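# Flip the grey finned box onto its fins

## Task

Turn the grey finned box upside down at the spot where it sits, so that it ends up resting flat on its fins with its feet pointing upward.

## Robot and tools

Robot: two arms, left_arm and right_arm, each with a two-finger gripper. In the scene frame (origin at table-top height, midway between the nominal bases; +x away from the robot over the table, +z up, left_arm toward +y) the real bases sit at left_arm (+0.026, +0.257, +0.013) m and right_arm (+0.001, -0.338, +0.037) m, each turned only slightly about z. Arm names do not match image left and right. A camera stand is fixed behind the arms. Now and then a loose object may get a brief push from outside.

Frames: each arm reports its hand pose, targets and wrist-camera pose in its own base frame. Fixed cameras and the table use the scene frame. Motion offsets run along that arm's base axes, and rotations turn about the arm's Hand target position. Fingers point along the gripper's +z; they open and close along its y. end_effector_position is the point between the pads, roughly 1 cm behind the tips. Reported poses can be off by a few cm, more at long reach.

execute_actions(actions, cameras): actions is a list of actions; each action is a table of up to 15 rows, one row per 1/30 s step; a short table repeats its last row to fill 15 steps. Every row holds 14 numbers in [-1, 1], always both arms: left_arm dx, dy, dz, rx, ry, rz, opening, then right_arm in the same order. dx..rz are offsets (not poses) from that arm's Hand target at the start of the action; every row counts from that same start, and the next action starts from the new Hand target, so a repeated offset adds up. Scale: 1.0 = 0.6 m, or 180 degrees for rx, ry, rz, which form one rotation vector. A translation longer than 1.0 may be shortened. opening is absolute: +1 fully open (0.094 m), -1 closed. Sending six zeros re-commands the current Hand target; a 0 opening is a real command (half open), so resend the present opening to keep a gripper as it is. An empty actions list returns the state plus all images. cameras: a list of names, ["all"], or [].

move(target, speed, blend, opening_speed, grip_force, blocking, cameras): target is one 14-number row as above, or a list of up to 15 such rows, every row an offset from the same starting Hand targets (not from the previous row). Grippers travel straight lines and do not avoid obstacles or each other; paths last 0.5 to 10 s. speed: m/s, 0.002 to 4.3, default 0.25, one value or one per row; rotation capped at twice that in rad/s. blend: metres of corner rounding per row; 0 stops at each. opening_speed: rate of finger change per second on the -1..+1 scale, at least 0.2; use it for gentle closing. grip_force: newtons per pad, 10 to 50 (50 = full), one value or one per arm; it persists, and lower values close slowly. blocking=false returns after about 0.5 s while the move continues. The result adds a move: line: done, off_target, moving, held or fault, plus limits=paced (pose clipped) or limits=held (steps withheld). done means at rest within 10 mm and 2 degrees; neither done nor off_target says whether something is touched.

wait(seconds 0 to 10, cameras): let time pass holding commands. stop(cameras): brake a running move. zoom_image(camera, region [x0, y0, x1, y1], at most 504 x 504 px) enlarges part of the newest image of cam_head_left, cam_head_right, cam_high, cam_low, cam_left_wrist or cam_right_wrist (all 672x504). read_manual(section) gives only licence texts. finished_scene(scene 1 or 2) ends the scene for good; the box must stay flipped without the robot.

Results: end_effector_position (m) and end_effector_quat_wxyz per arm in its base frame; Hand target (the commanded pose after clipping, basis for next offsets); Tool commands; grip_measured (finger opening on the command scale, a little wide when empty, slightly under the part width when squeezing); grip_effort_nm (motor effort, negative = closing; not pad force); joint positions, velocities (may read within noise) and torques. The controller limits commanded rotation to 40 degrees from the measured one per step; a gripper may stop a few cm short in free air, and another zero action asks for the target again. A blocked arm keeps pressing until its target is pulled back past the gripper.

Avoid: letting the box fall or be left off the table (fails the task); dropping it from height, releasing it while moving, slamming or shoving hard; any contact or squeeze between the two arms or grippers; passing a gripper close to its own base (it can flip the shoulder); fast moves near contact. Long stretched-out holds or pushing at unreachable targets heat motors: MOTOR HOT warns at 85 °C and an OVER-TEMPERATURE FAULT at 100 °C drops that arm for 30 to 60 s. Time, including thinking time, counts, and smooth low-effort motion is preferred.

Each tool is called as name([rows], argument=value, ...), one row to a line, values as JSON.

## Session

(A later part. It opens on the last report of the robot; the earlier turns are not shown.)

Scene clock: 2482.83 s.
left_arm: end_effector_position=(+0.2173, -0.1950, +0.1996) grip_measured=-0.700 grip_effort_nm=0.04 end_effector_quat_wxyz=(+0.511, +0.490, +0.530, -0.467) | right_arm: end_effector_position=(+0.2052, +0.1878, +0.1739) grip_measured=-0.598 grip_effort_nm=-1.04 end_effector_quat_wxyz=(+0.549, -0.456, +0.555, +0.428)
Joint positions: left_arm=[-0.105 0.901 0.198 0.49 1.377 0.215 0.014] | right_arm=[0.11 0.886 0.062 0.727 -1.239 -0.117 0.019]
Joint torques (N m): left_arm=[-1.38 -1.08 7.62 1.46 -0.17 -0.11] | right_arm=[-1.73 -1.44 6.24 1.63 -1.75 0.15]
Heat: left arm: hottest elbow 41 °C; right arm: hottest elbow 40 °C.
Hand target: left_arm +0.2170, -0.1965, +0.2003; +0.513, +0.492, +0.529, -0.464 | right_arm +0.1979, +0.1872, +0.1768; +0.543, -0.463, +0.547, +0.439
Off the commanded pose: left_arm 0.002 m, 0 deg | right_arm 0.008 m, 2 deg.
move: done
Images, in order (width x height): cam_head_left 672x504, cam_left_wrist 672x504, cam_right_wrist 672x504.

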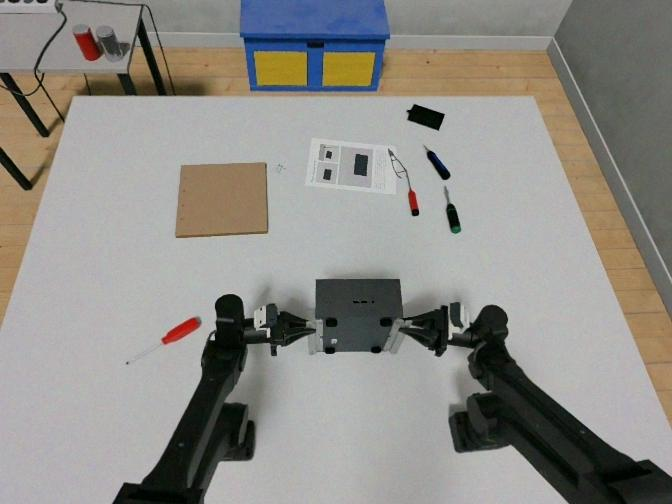

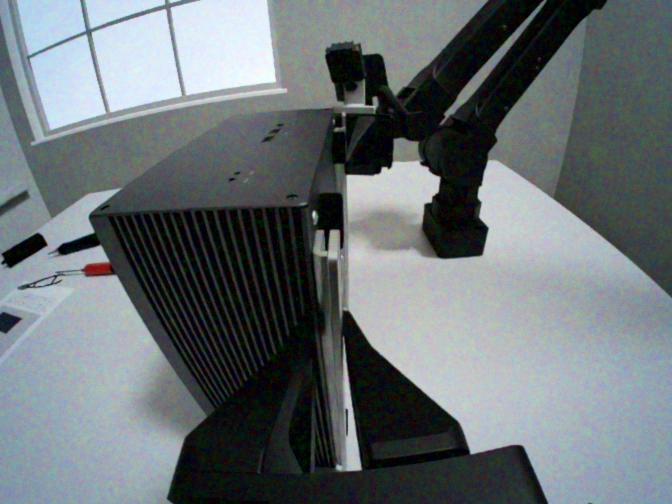

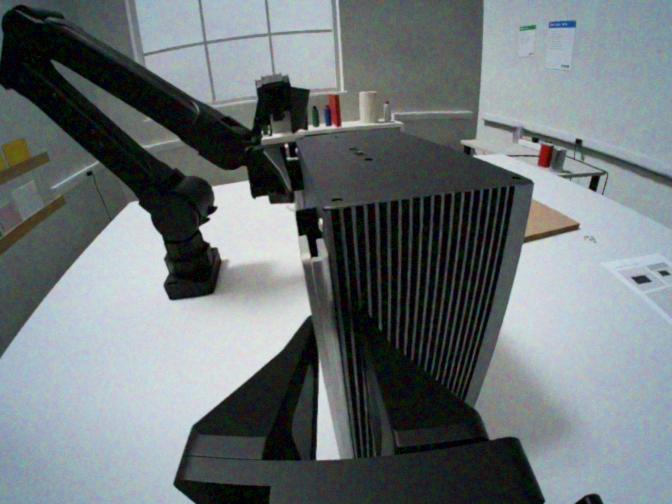

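move(target=[0,0,0,0,0,0,-0.7,0.006,-0.012,0,0,0,0,-0.72], speed=0.03, opening_speed=0.3, cameras=["cam_head_left","cam_right_wrist"])

zoom_image(camera="cam_right_wrist", region=[240, 180, 440, 460])

zoom_image(camera="cam_head_left", region=[250, 250, 490, 380])

Scene clock: 2497.53 s.
left_arm: end_effector_position=(+0.2139, -0.1982, +0.1997) grip_measured=-0.700 grip_effort_nm=0.04 end_effector_quat_wxyz=(+0.507, +0.494, +0.526, -0.472) | right_arm: end_effector_position=(+0.2041, +0.1823, +0.1736) grip_measured=-0.599 grip_effort_nm=-1.04 end_effector_quat_wxyz=(+0.548, -0.459, +0.551, +0.431)
Joint positions: left_arm=[-0.119 0.901 0.198 0.488 1.38 0.215 0.014] | right_arm=[0.076 0.886 0.062 0.718 -1.283 -0.128 0.019]
Joint torques (N m): left_arm=[-0.32 -1.08 7.64 1.47 -0.28 -0.11] | right_arm=[-2.26 -0.26 6.46 1.54 -1.76 0.06]
Heat: left arm: hottest elbow 41 °C; right arm: hottest elbow 39 °C.
Hand target: left_arm +0.2170, -0.1965, +0.2004; +0.513, +0.492, +0.529, -0.464 | right_arm +0.2015, +0.1800, +0.1768; +0.543, -0.463, +0.547, +0.438
Off the commanded pose: left_arm 0.004 m, 1 deg | right_arm 0.005 m, 1 deg.
move: done
Images, in order (width x height): cam_head_left 672x504, cam_right_wrist 672x504.

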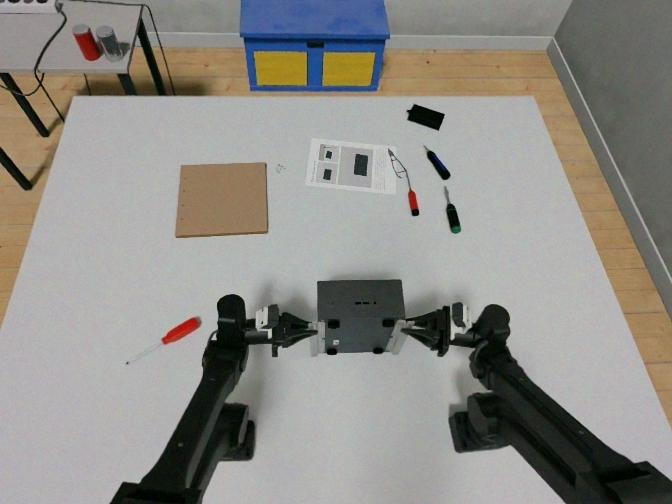

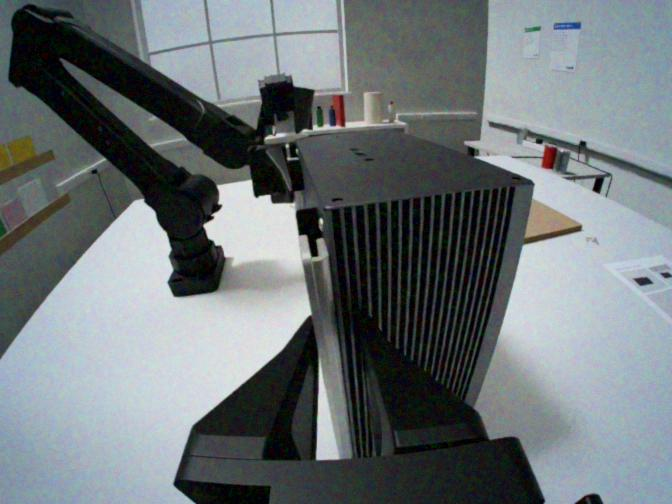

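Scaled by 1.800 from the camera's 672x504 image, which has a finer 960x720 frame.

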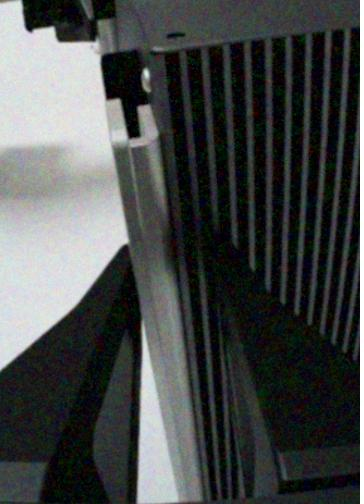

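Scaled by 2.100.

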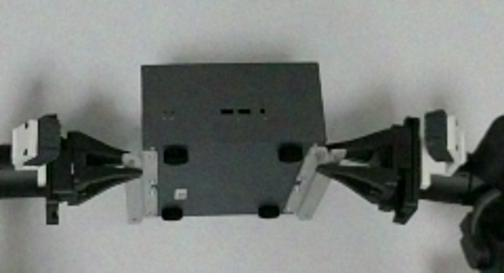

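move([
  [0,0,0,0,0,0,-0.7,0,0,0,0,0,0,-0.5],
  [0,0,0,0,0,0,-0.7,0,-0.012,0,0,0,0,-0.5],
  [0,0,0,0,0,0,-0.7,0,-0.012,0,0,0,0,-0.7],
], speed=0.03, opening_speed=0.3, cameras=["cam_head_left","cam_right_wrist"])

zoom_image(camera="cam_right_wrist", region=[240, 180, 440, 460])

zoom_image(camera="cam_head_left", region=[250, 250, 490, 380])

Scene clock: 2519.07 s.
left_arm: end_effector_position=(+0.2167, -0.1976, +0.1991) grip_measured=-0.700 grip_effort_nm=0.04 end_effector_quat_wxyz=(+0.510, +0.490, +0.530, -0.467) | right_arm: end_effector_position=(+0.1973, +0.1756, +0.1726) grip_measured=-0.697 grip_effort_nm=-0.09 end_effector_quat_wxyz=(+0.536, -0.461, +0.549, +0.446)
Joint positions: left_arm=[-0.117 0.901 0.198 0.488 1.365 0.215 0.014] | right_arm=[0.029 0.868 0.061 0.672 -1.362 -0.137 0.014]
Joint torques (N m): left_arm=[-0.38 -1.14 7.68 1.46 0.28 -0.11] | right_arm=[-2.26 0.15 7.05 1.42 -0.28 -0.15]
Heat: left arm: hottest elbow 42 °C; right arm: hottest elbow 39 °C.
Hand target: left_arm +0.2171, -0.1966, +0.2004; +0.513, +0.492, +0.529, -0.464 | right_arm +0.2015, +0.1728, +0.1767; +0.543, -0.463, +0.547, +0.439
Off the commanded pose: left_arm 0.002 m, 1 deg | right_arm 0.007 m, 1 deg.
move: done
Images, in order (width x height): cam_head_left 672x504, cam_right_wrist 672x504.

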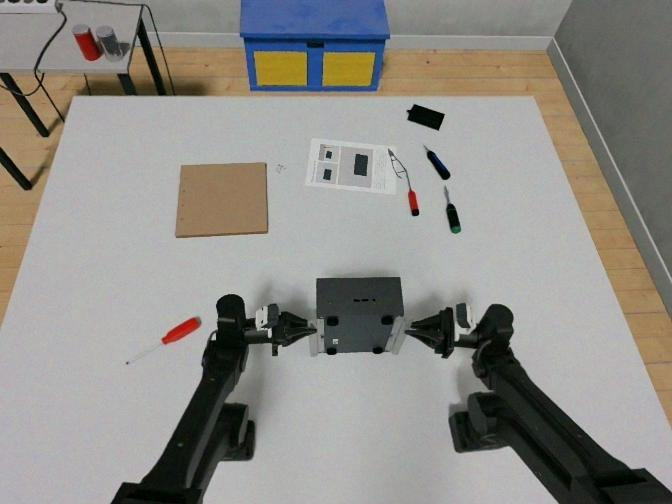

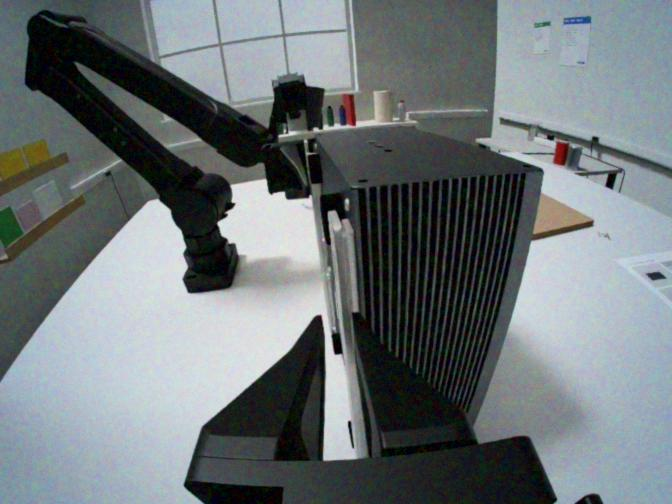

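Scaled by 1.800 from the camera's 672x504 image, which has a finer 960x720 frame.

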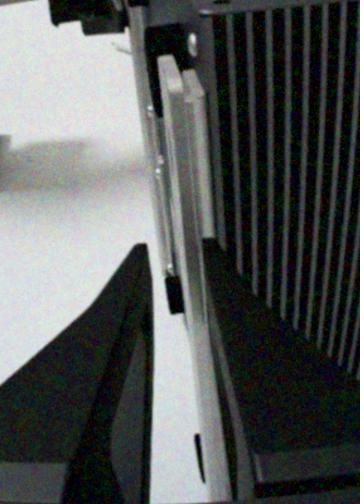

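Scaled by 2.100.

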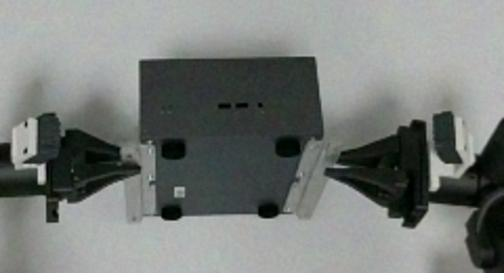

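move(target=[0.025,-0.003,0.007,-0.0033,0.0276,0,-0.7,0.025,0.007,0.007,0.0053,0.0273,0,-0.7], speed=0.03, cameras=["cam_head_left","cam_low","cam_right_wrist"])

zoom_image(camera="cam_low", region=[140, 150, 360, 330])

Scene clock: 2537.73 s.
left_arm: end_effector_position=(+0.2180, -0.1979, +0.1914) grip_measured=-0.700 grip_effort_nm=0.04 end_effector_quat_wxyz=(+0.483, +0.467, +0.553, -0.492) | right_arm: end_effector_position=(+0.2037, +0.1755, +0.1668) grip_measured=-0.698 grip_effort_nm=-0.09 end_effector_quat_wxyz=(+0.511, -0.432, +0.576, +0.470)
Joint positions: left_arm=[-0.117 0.937 0.198 0.488 1.372 0.154 0.014] | right_arm=[0.029 0.922 0.07 0.681 -1.354 -0.067 0.014]
Joint torques (N m): left_arm=[-0.21 0.38 10.48 2.17 0.27 -0.33] | right_arm=[-0.5 0.91 8.98 2.09 -0.02 0.02]
Heat: left arm: hottest elbow 42 °C; right arm: hottest elbow 39 °C.
Hand target: left_arm +0.2321, -0.1984, +0.2046; +0.492, +0.469, +0.548, -0.487 | right_arm +0.2165, +0.1770, +0.1810; +0.523, -0.439, +0.566, +0.463
Off the commanded pose: left_arm 0.019 m, 1 deg | right_arm 0.019 m, 2 deg.
move: off_target (left_arm, right_arm)
Images, in order (width x height): cam_head_left 672x504, cam_low 672x504, cam_right_wrist 672x504.

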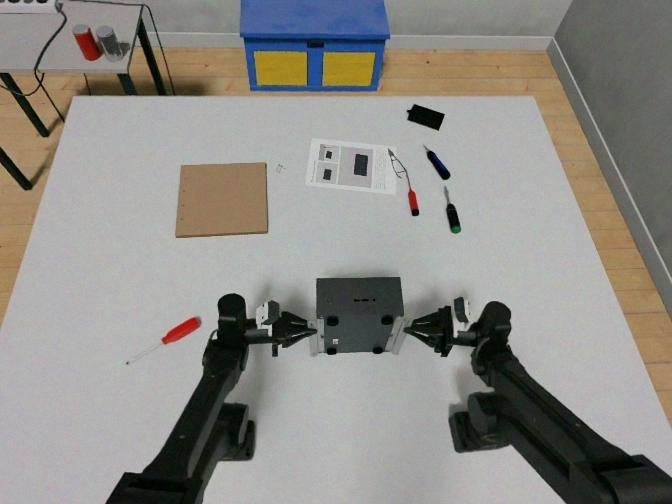

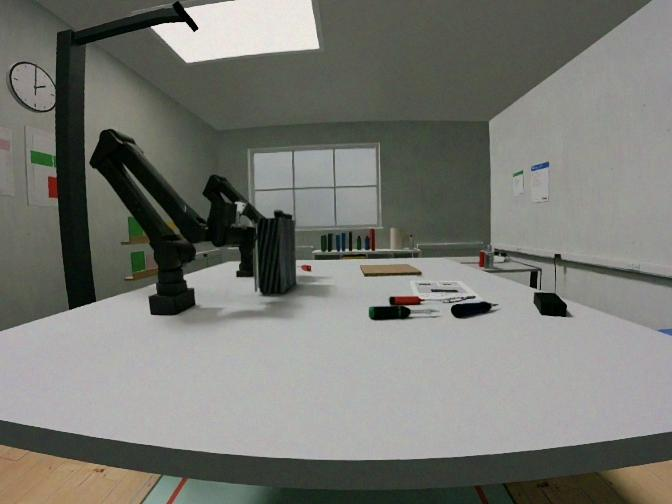

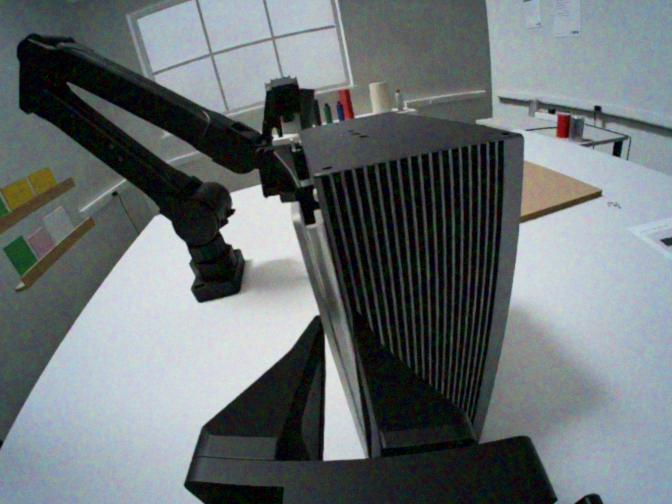

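Scaled by 2.291.

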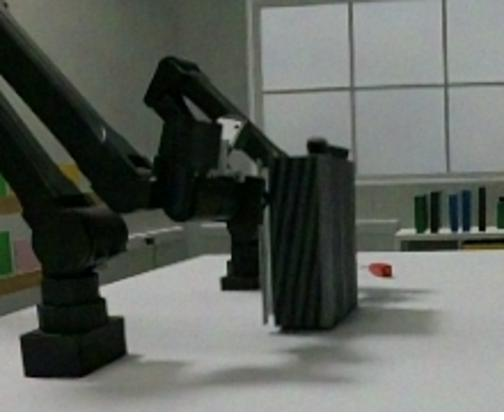

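move(target=[0.025,0,0.012,0,0,0,-0.7,0.012,0.003,0.012,0,0,0,-0.7], speed=0.03, cameras=["cam_head_left","cam_low","cam_right_wrist"])

zoom_image(camera="cam_low", region=[140, 150, 360, 330])

Scene clock: 2543.93 s.
left_arm: end_effector_position=(+0.2280, -0.1990, +0.1962) grip_measured=-0.700 grip_effort_nm=0.04 end_effector_quat_wxyz=(+0.479, +0.468, +0.551, -0.497) | right_arm: end_effector_position=(+0.2125, +0.1755, +0.1747) grip_measured=-0.698 grip_effort_nm=-0.09 end_effector_quat_wxyz=(+0.516, -0.431, +0.575, +0.466)
Joint positions: left_arm=[-0.115 0.977 0.231 0.488 1.386 0.154 0.014] | right_arm=[0.029 0.926 0.094 0.681 -1.346 -0.056 0.014]
Joint torques (N m): left_arm=[0.21 -0.15 11.1 1.91 0.02 -0.3] | right_arm=[-0.03 0.62 9.1 1.73 -0.01 0]
Heat: left arm: hottest elbow 43 °C; right arm: hottest elbow 39 °C.
Hand target: left_arm +0.2470, -0.1983, +0.2117; +0.492, +0.469, +0.548, -0.488 | right_arm +0.2237, +0.1788, +0.1881; +0.523, -0.439, +0.566, +0.463
Off the commanded pose: left_arm 0.025 m, 2 deg | right_arm 0.018 m, 2 deg.
move: off_target (left_arm, right_arm)
Images, in order (width x height): cam_head_left 672x504, cam_low 672x504, cam_right_wrist 672x504.

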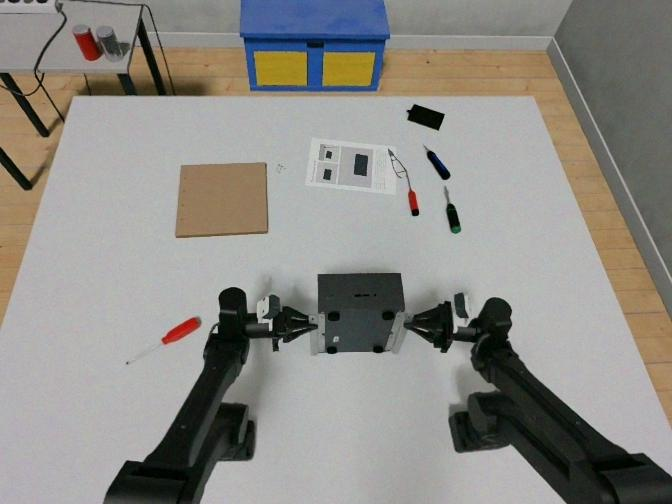

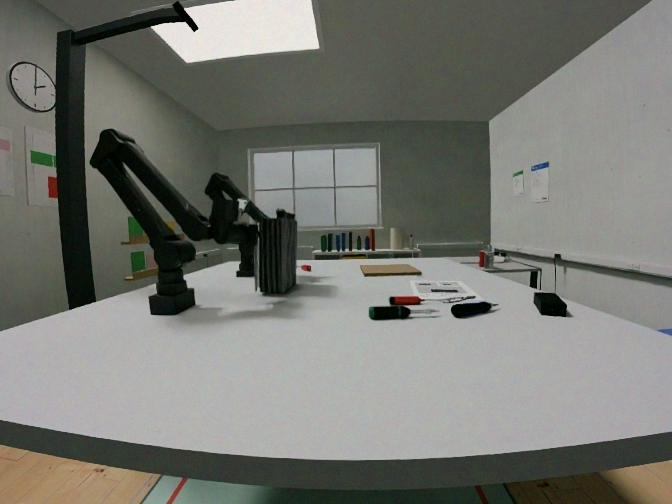

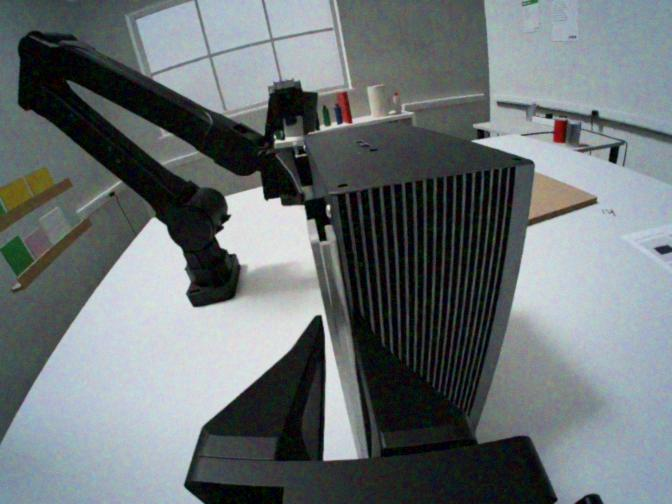

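Scaled by 2.291.

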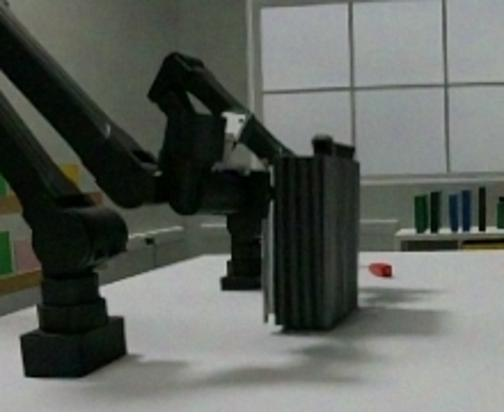

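move(target=[0.025,0,0.006,-0.0033,0.0276,0,-0.7,0.025,0,0.006,0.0053,0.0273,0,-0.7], speed=0.03, cameras=["cam_head_left","cam_low","cam_right_wrist"])

zoom_image(camera="cam_low", region=[140, 150, 360, 330])

Scene clock: 2551.63 s.
left_arm: end_effector_position=(+0.2441, -0.2006, +0.2029) grip_measured=-0.700 grip_effort_nm=0.04 end_effector_quat_wxyz=(+0.457, +0.446, +0.569, -0.518) | right_arm: end_effector_position=(+0.2280, +0.1759, +0.1778) grip_measured=-0.698 grip_effort_nm=-0.09 end_effector_quat_wxyz=(+0.492, -0.404, +0.596, +0.489)
Joint positions: left_arm=[-0.113 1.027 0.279 0.488 1.394 0.074 0.014] | right_arm=[0.029 0.988 0.136 0.685 -1.346 0.025 0.014]
Joint torques (N m): left_arm=[0.62 -0.56 10.55 2.37 0.11 -0.31] | right_arm=[-0.44 -0.15 8.79 2.24 -0.23 -0.02]
Heat: left arm: hottest elbow 44 °C; right arm: hottest elbow 40 °C.
Hand target: left_arm +0.2620, -0.1984, +0.2153; +0.470, +0.445, +0.567, -0.510 | right_arm +0.2387, +0.1788, +0.1918; +0.502, -0.414, +0.584, +0.486
Off the commanded pose: left_arm 0.022 m, 2 deg | right_arm 0.018 m, 2 deg.
move: off_target (left_arm, right_arm)
Images, in order (width x height): cam_head_left 672x504, cam_low 672x504, cam_right_wrist 672x504.

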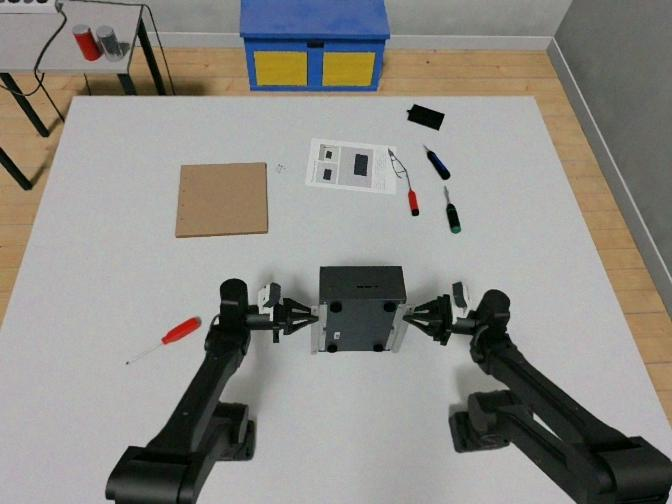

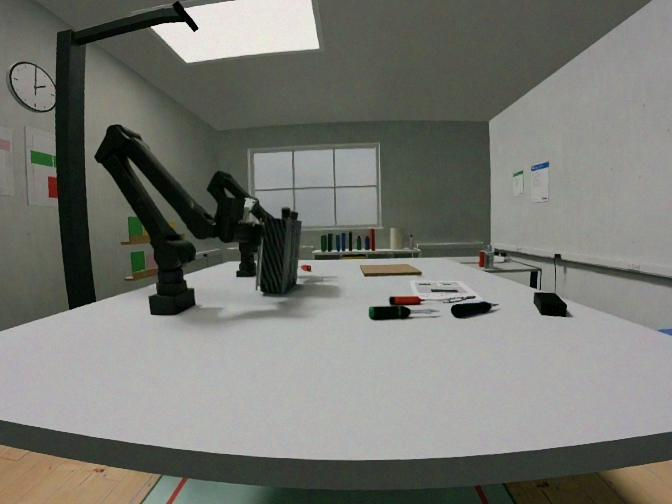

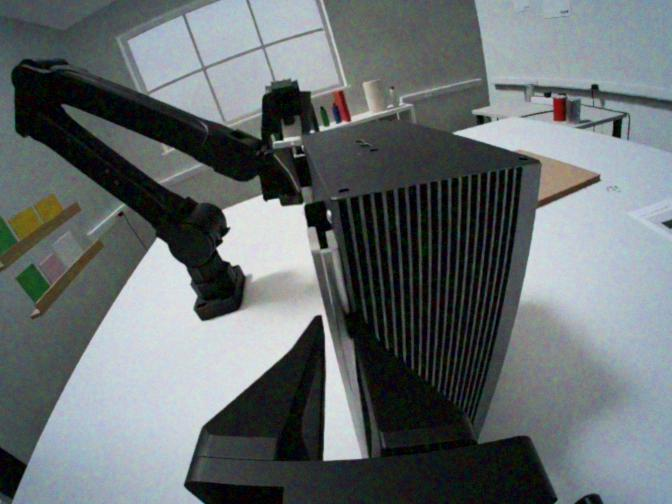

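Scaled by 2.291.

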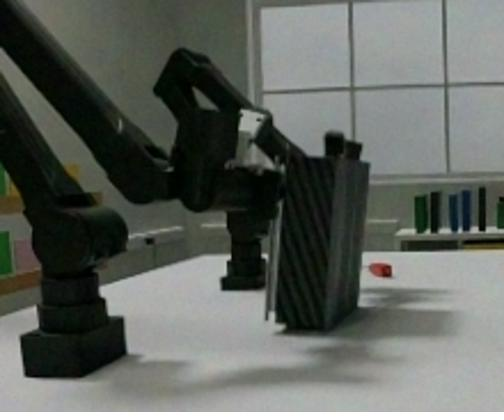

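move(target=[0.05,0,0.012,-0.0053,0.044,0,-0.7,0.05,0,0.012,0.0085,0.0436,0,-0.7], speed=0.03, cameras=["cam_head_left","cam_low","cam_right_wrist"])

zoom_image(camera="cam_low", region=[140, 150, 360, 330])

Scene clock: 2561.63 s.
left_arm: end_effector_position=(+0.2760, -0.1994, +0.2106) grip_measured=-0.700 grip_effort_nm=0.04 end_effector_quat_wxyz=(+0.421, +0.403, +0.599, -0.550) | right_arm: end_effector_position=(+0.2562, +0.1761, +0.1841) grip_measured=-0.699 grip_effort_nm=-0.09 end_effector_quat_wxyz=(+0.455, -0.361, +0.623, +0.524)
Joint positions: left_arm=[-0.096 1.124 0.358 0.509 1.408 -0.071 0.014] | right_arm=[0.026 1.09 0.21 0.708 -1.351 0.163 0.014]
Joint torques (N m): left_arm=[0.21 -1.96 10.36 2.44 0.22 -0.34] | right_arm=[-0.26 -1.32 8.85 2.22 -0.37 0.04]
Heat: left arm: hottest elbow 44 °C; right arm: hottest elbow 41 °C.
Hand target: left_arm +0.2920, -0.1983, +0.2225; +0.433, +0.404, +0.594, -0.544 | right_arm +0.2687, +0.1788, +0.1991; +0.466, -0.374, +0.610, +0.521
Off the commanded pose: left_arm 0.020 m, 2 deg | right_arm 0.020 m, 2 deg.
move: off_target (left_arm, right_arm)
Images, in order (width x height): cam_head_left 672x504, cam_low 672x504, cam_right_wrist 672x504.

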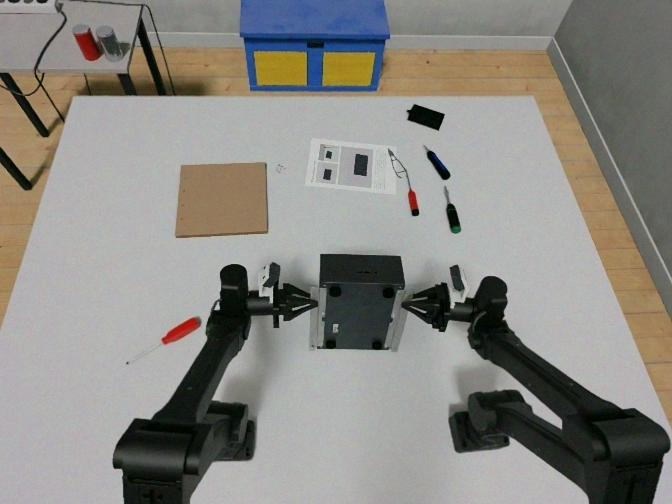

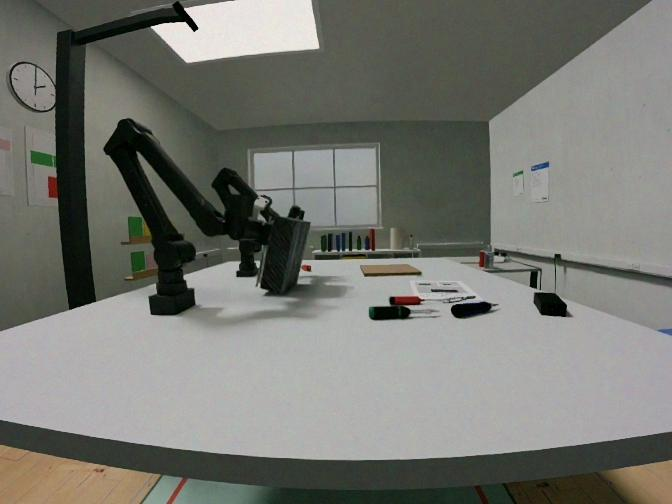

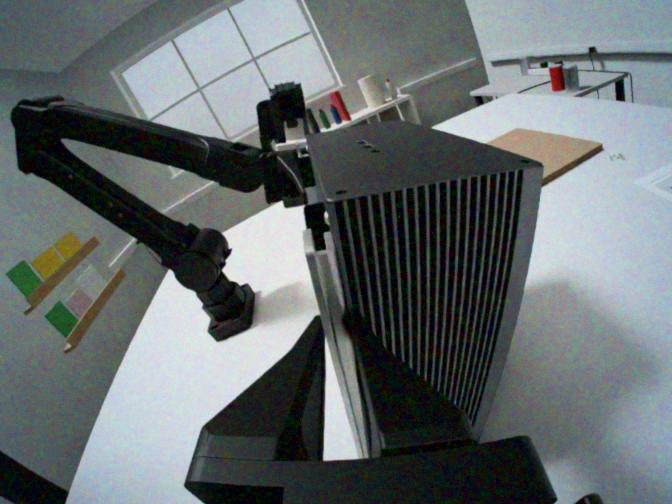

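Scaled by 2.291.

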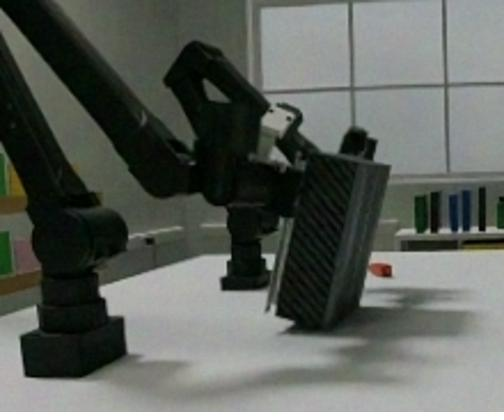

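move(target=[0.085,0,0.0125,-0.0066,0.055,0,-0.7,0.09,0,0.01,0.0106,0.0545,0,-0.7], speed=0.03, cameras=["cam_head_left","cam_low","cam_right_wrist","cam_left_wrist"])

zoom_image(camera="cam_low", region=[140, 150, 360, 330])

Scene clock: 2573.13 s.
left_arm: end_effector_position=(+0.3298, -0.1989, +0.2168) grip_measured=-0.700 grip_effort_nm=0.04 end_effector_quat_wxyz=(+0.373, +0.343, +0.633, -0.585) | right_arm: end_effector_position=(+0.3129, +0.1739, +0.1872) grip_measured=-0.699 grip_effort_nm=-0.09 end_effector_quat_wxyz=(+0.406, -0.297, +0.657, +0.562)
Joint positions: left_arm=[-0.078 1.279 0.489 0.546 1.418 -0.266 0.014] | right_arm=[0.014 1.27 0.348 0.738 -1.351 0.341 0.014]
Joint torques (N m): left_arm=[-0.21 -4.78 10.14 2.71 0.62 -0.31] | right_arm=[0.03 -4.89 8.59 2.39 -0.89 0.02]
Heat: left arm: hottest elbow 45 °C; right arm: hottest elbow 41 °C.
Hand target: left_arm +0.3431, -0.1983, +0.2301; +0.385, +0.351, +0.623, -0.583 | right_arm +0.3227, +0.1787, +0.2051; +0.418, -0.320, +0.639, +0.561
Off the commanded pose: left_arm 0.019 m, 2 deg | right_arm 0.021 m, 4 deg.
move: off_target (left_arm, right_arm)
Images, in order (width x height): cam_head_left 672x504, cam_low 672x504, cam_left_wrist 672x504, cam_right_wrist 672x504.

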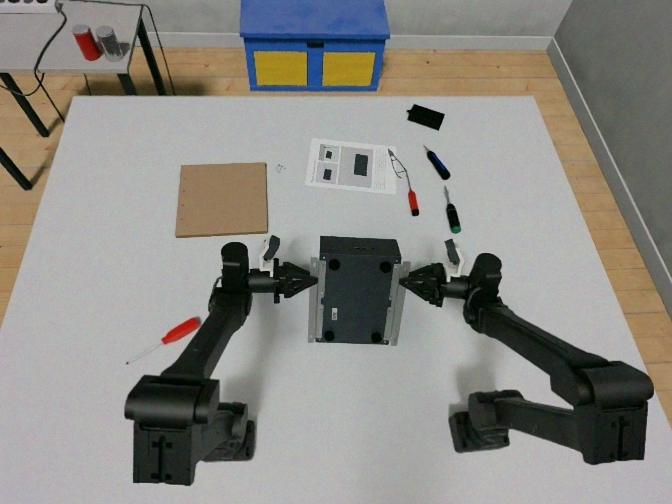

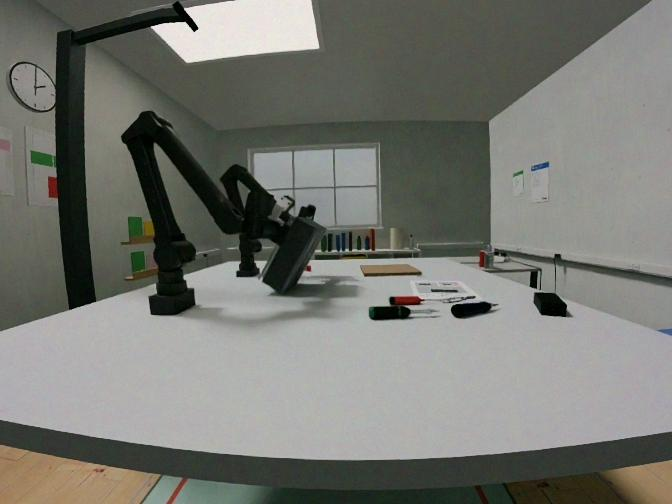

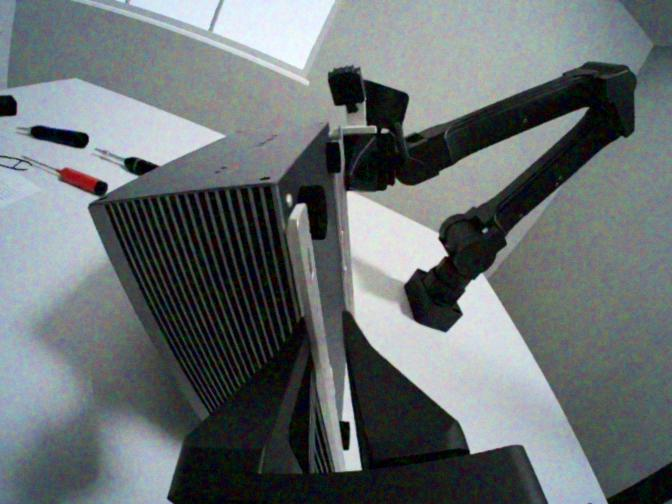

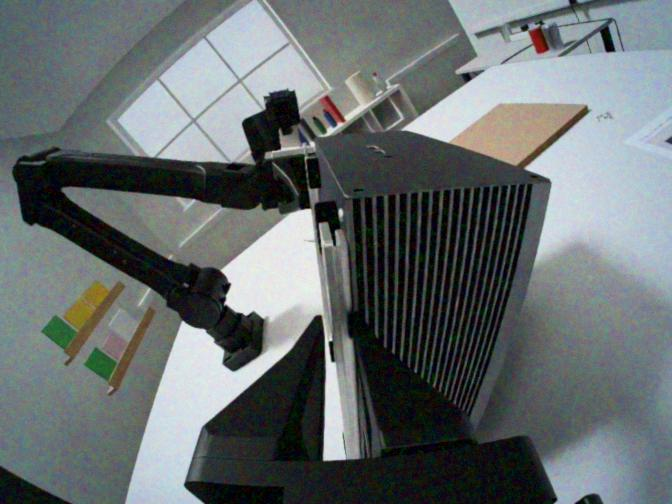

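Scaled by 2.291.

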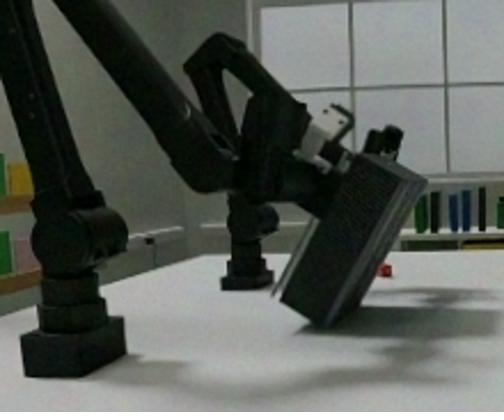

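move([
  [0.05,0,-0.008,-0.0053,0.044,0,-0.7,0.051,0.003,-0.006,0.0085,0.0436,0,-0.7],
  [0.10,0,-0.025,-0.0106,0.088,0,-0.7,0.102,0.006,-0.022,0.017,0.0872,0,-0.7],
], speed=0.03, blend=0.01, cameras=["cam_head_left","cam_low","cam_right_wrist","cam_left_wrist"])

zoom_image(camera="cam_low", region=[140, 150, 360, 330])

Scene clock: 2591.93 s.
left_arm: end_effector_position=(+0.3916, -0.1956, +0.1989) grip_measured=-0.700 grip_effort_nm=0.04 end_effector_quat_wxyz=(+0.286, +0.239, +0.675, -0.637) | right_arm: end_effector_position=(+0.3758, +0.1731, +0.1684) grip_measured=-0.699 grip_effort_nm=-0.09 end_effector_quat_wxyz=(+0.318, -0.191, +0.696, +0.615)
Joint positions: left_arm=[-0.058 1.504 0.616 0.707 1.43 -0.63 0.014] | right_arm=[0.01 1.503 0.492 0.825 -1.348 0.645 0.014]
Joint torques (N m): left_arm=[-1.14 -8.35 9.84 2.96 0.75 -0.2] | right_arm=[1.26 -9.23 8.21 2.95 -1.02 -0.01]
Heat: left arm: hottest elbow 46 °C; right arm: hottest elbow 42 °C.
Hand target: left_arm +0.4031, -0.1983, +0.2149; +0.301, +0.261, +0.660, -0.636 | right_arm +0.3840, +0.1823, +0.1919; +0.336, -0.229, +0.675, +0.616
Off the commanded pose: left_arm 0.020 m, 4 deg | right_arm 0.027 m, 5 deg.
move: off_target (left_arm, right_arm)
Images, in order (width x height): cam_head_left 672x504, cam_low 672x504, cam_left_wrist 672x504, cam_right_wrist 672x504.

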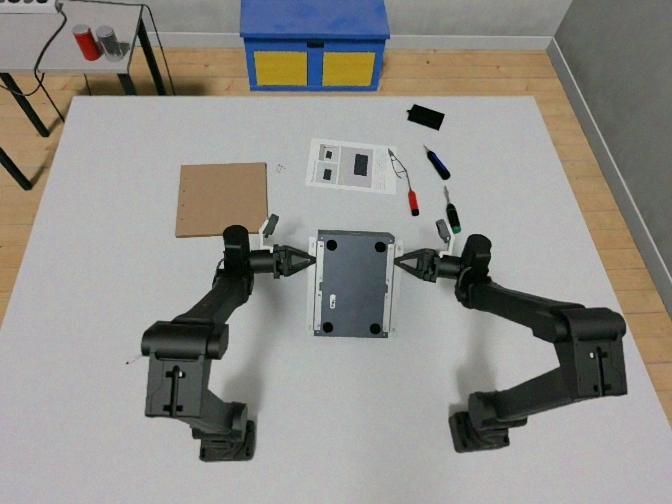

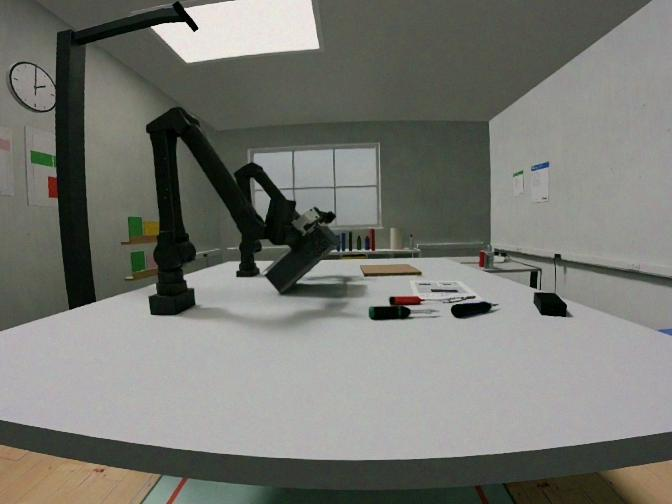

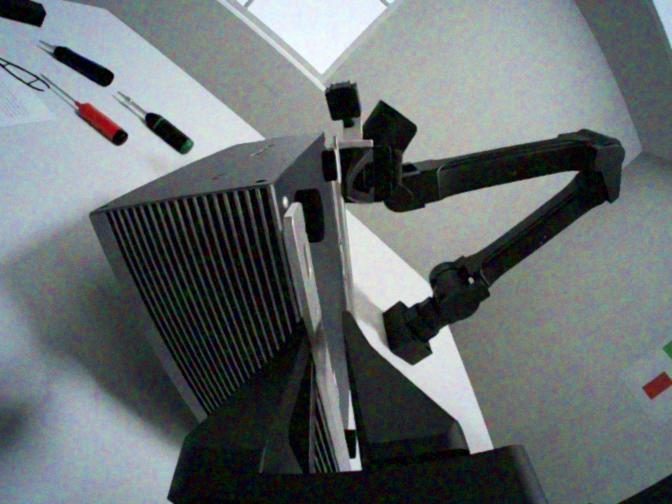

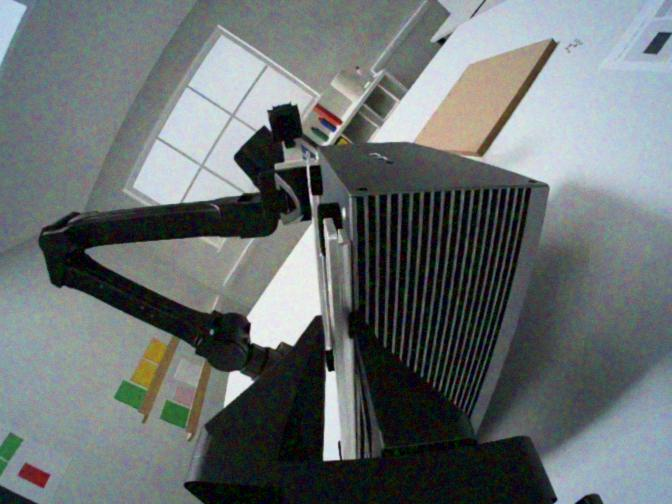

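Scaled by 2.291.

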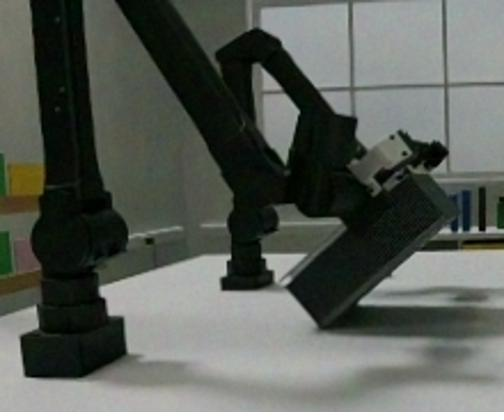

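move([
  [0.06,-0.003,-0.0265,-0.0066,0.055,0,-0.7,0.058,0.003,-0.018,0.0106,0.0545,0,-0.7],
  [0.113,-0.004,-0.0657,-0.0132,0.11,0,-0.7,0.112,0.004,-0.0573,0.0212,0.109,0,-0.7],
], speed=0.03, blend=0.01, cameras=["cam_head_left","cam_low","cam_right_wrist","cam_left_wrist"])

zoom_image(camera="cam_low", region=[140, 150, 360, 330])

Scene clock: 2607.73 s.
left_arm: end_effector_position=(+0.4496, -0.1926, +0.1460) grip_measured=-0.700 grip_effort_nm=0.04 end_effector_quat_wxyz=(+0.154, +0.099, +0.704, -0.686) | right_arm: end_effector_position=(+0.4314, +0.1727, +0.1148) grip_measured=-0.699 grip_effort_nm=-0.09 end_effector_quat_wxyz=(+0.185, -0.045, +0.723, +0.664)
Joint positions: left_arm=[-0.043 1.788 0.744 0.948 1.445 -1.115 0.014] | right_arm=[0.008 1.772 0.63 0.912 -1.348 1.014 0.014]
Joint torques (N m): left_arm=[-2.08 -12.69 10.8 3.38 0.29 -0.17] | right_arm=[1.26 -14.51 9.18 3.9 -1.3 -0.06]
Heat: left arm: hottest elbow 46 °C; right arm: hottest elbow 41 °C.
Hand target: left_arm +0.4709, -0.2007, +0.1756; +0.188, +0.142, +0.689, -0.685 | right_arm +0.4511, +0.1848, +0.1575; +0.223, -0.110, +0.702, +0.668
Off the commanded pose: left_arm 0.037 m, 6 deg | right_arm 0.049 m, 9 deg.
move: off_target (left_arm, right_arm)
Images, in order (width x height): cam_head_left 672x504, cam_low 672x504, cam_left_wrist 672x504, cam_right_wrist 672x504.

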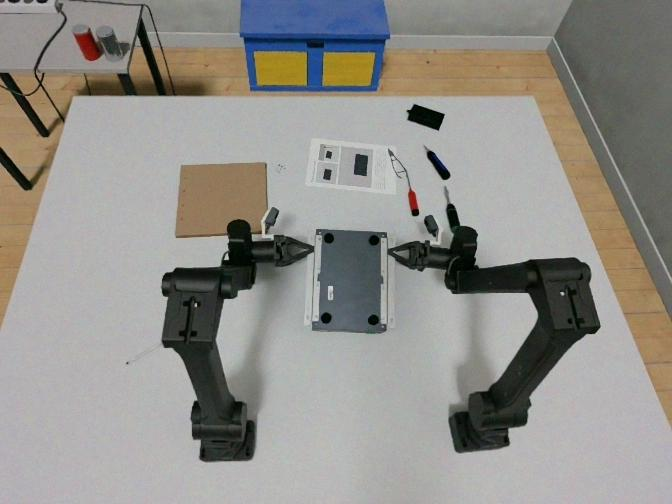

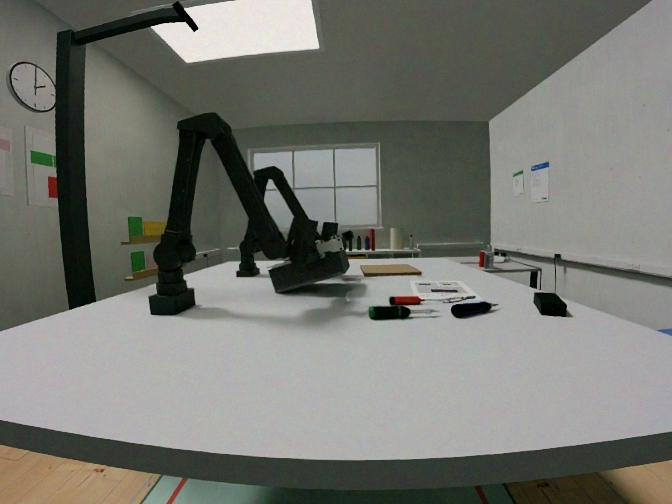

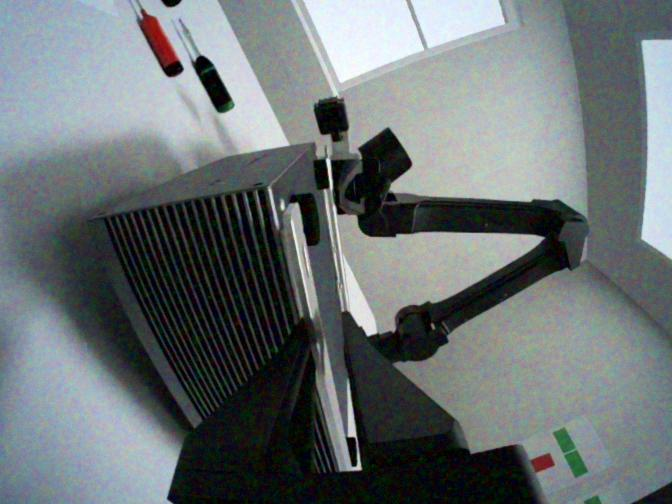

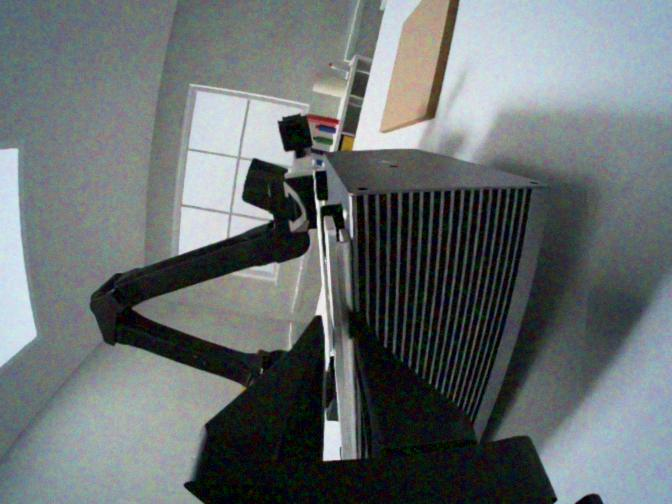

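Scaled by 2.291.

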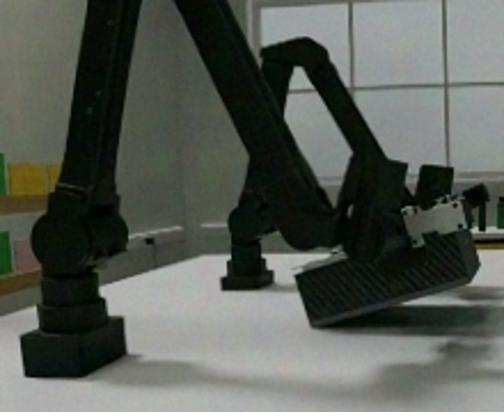

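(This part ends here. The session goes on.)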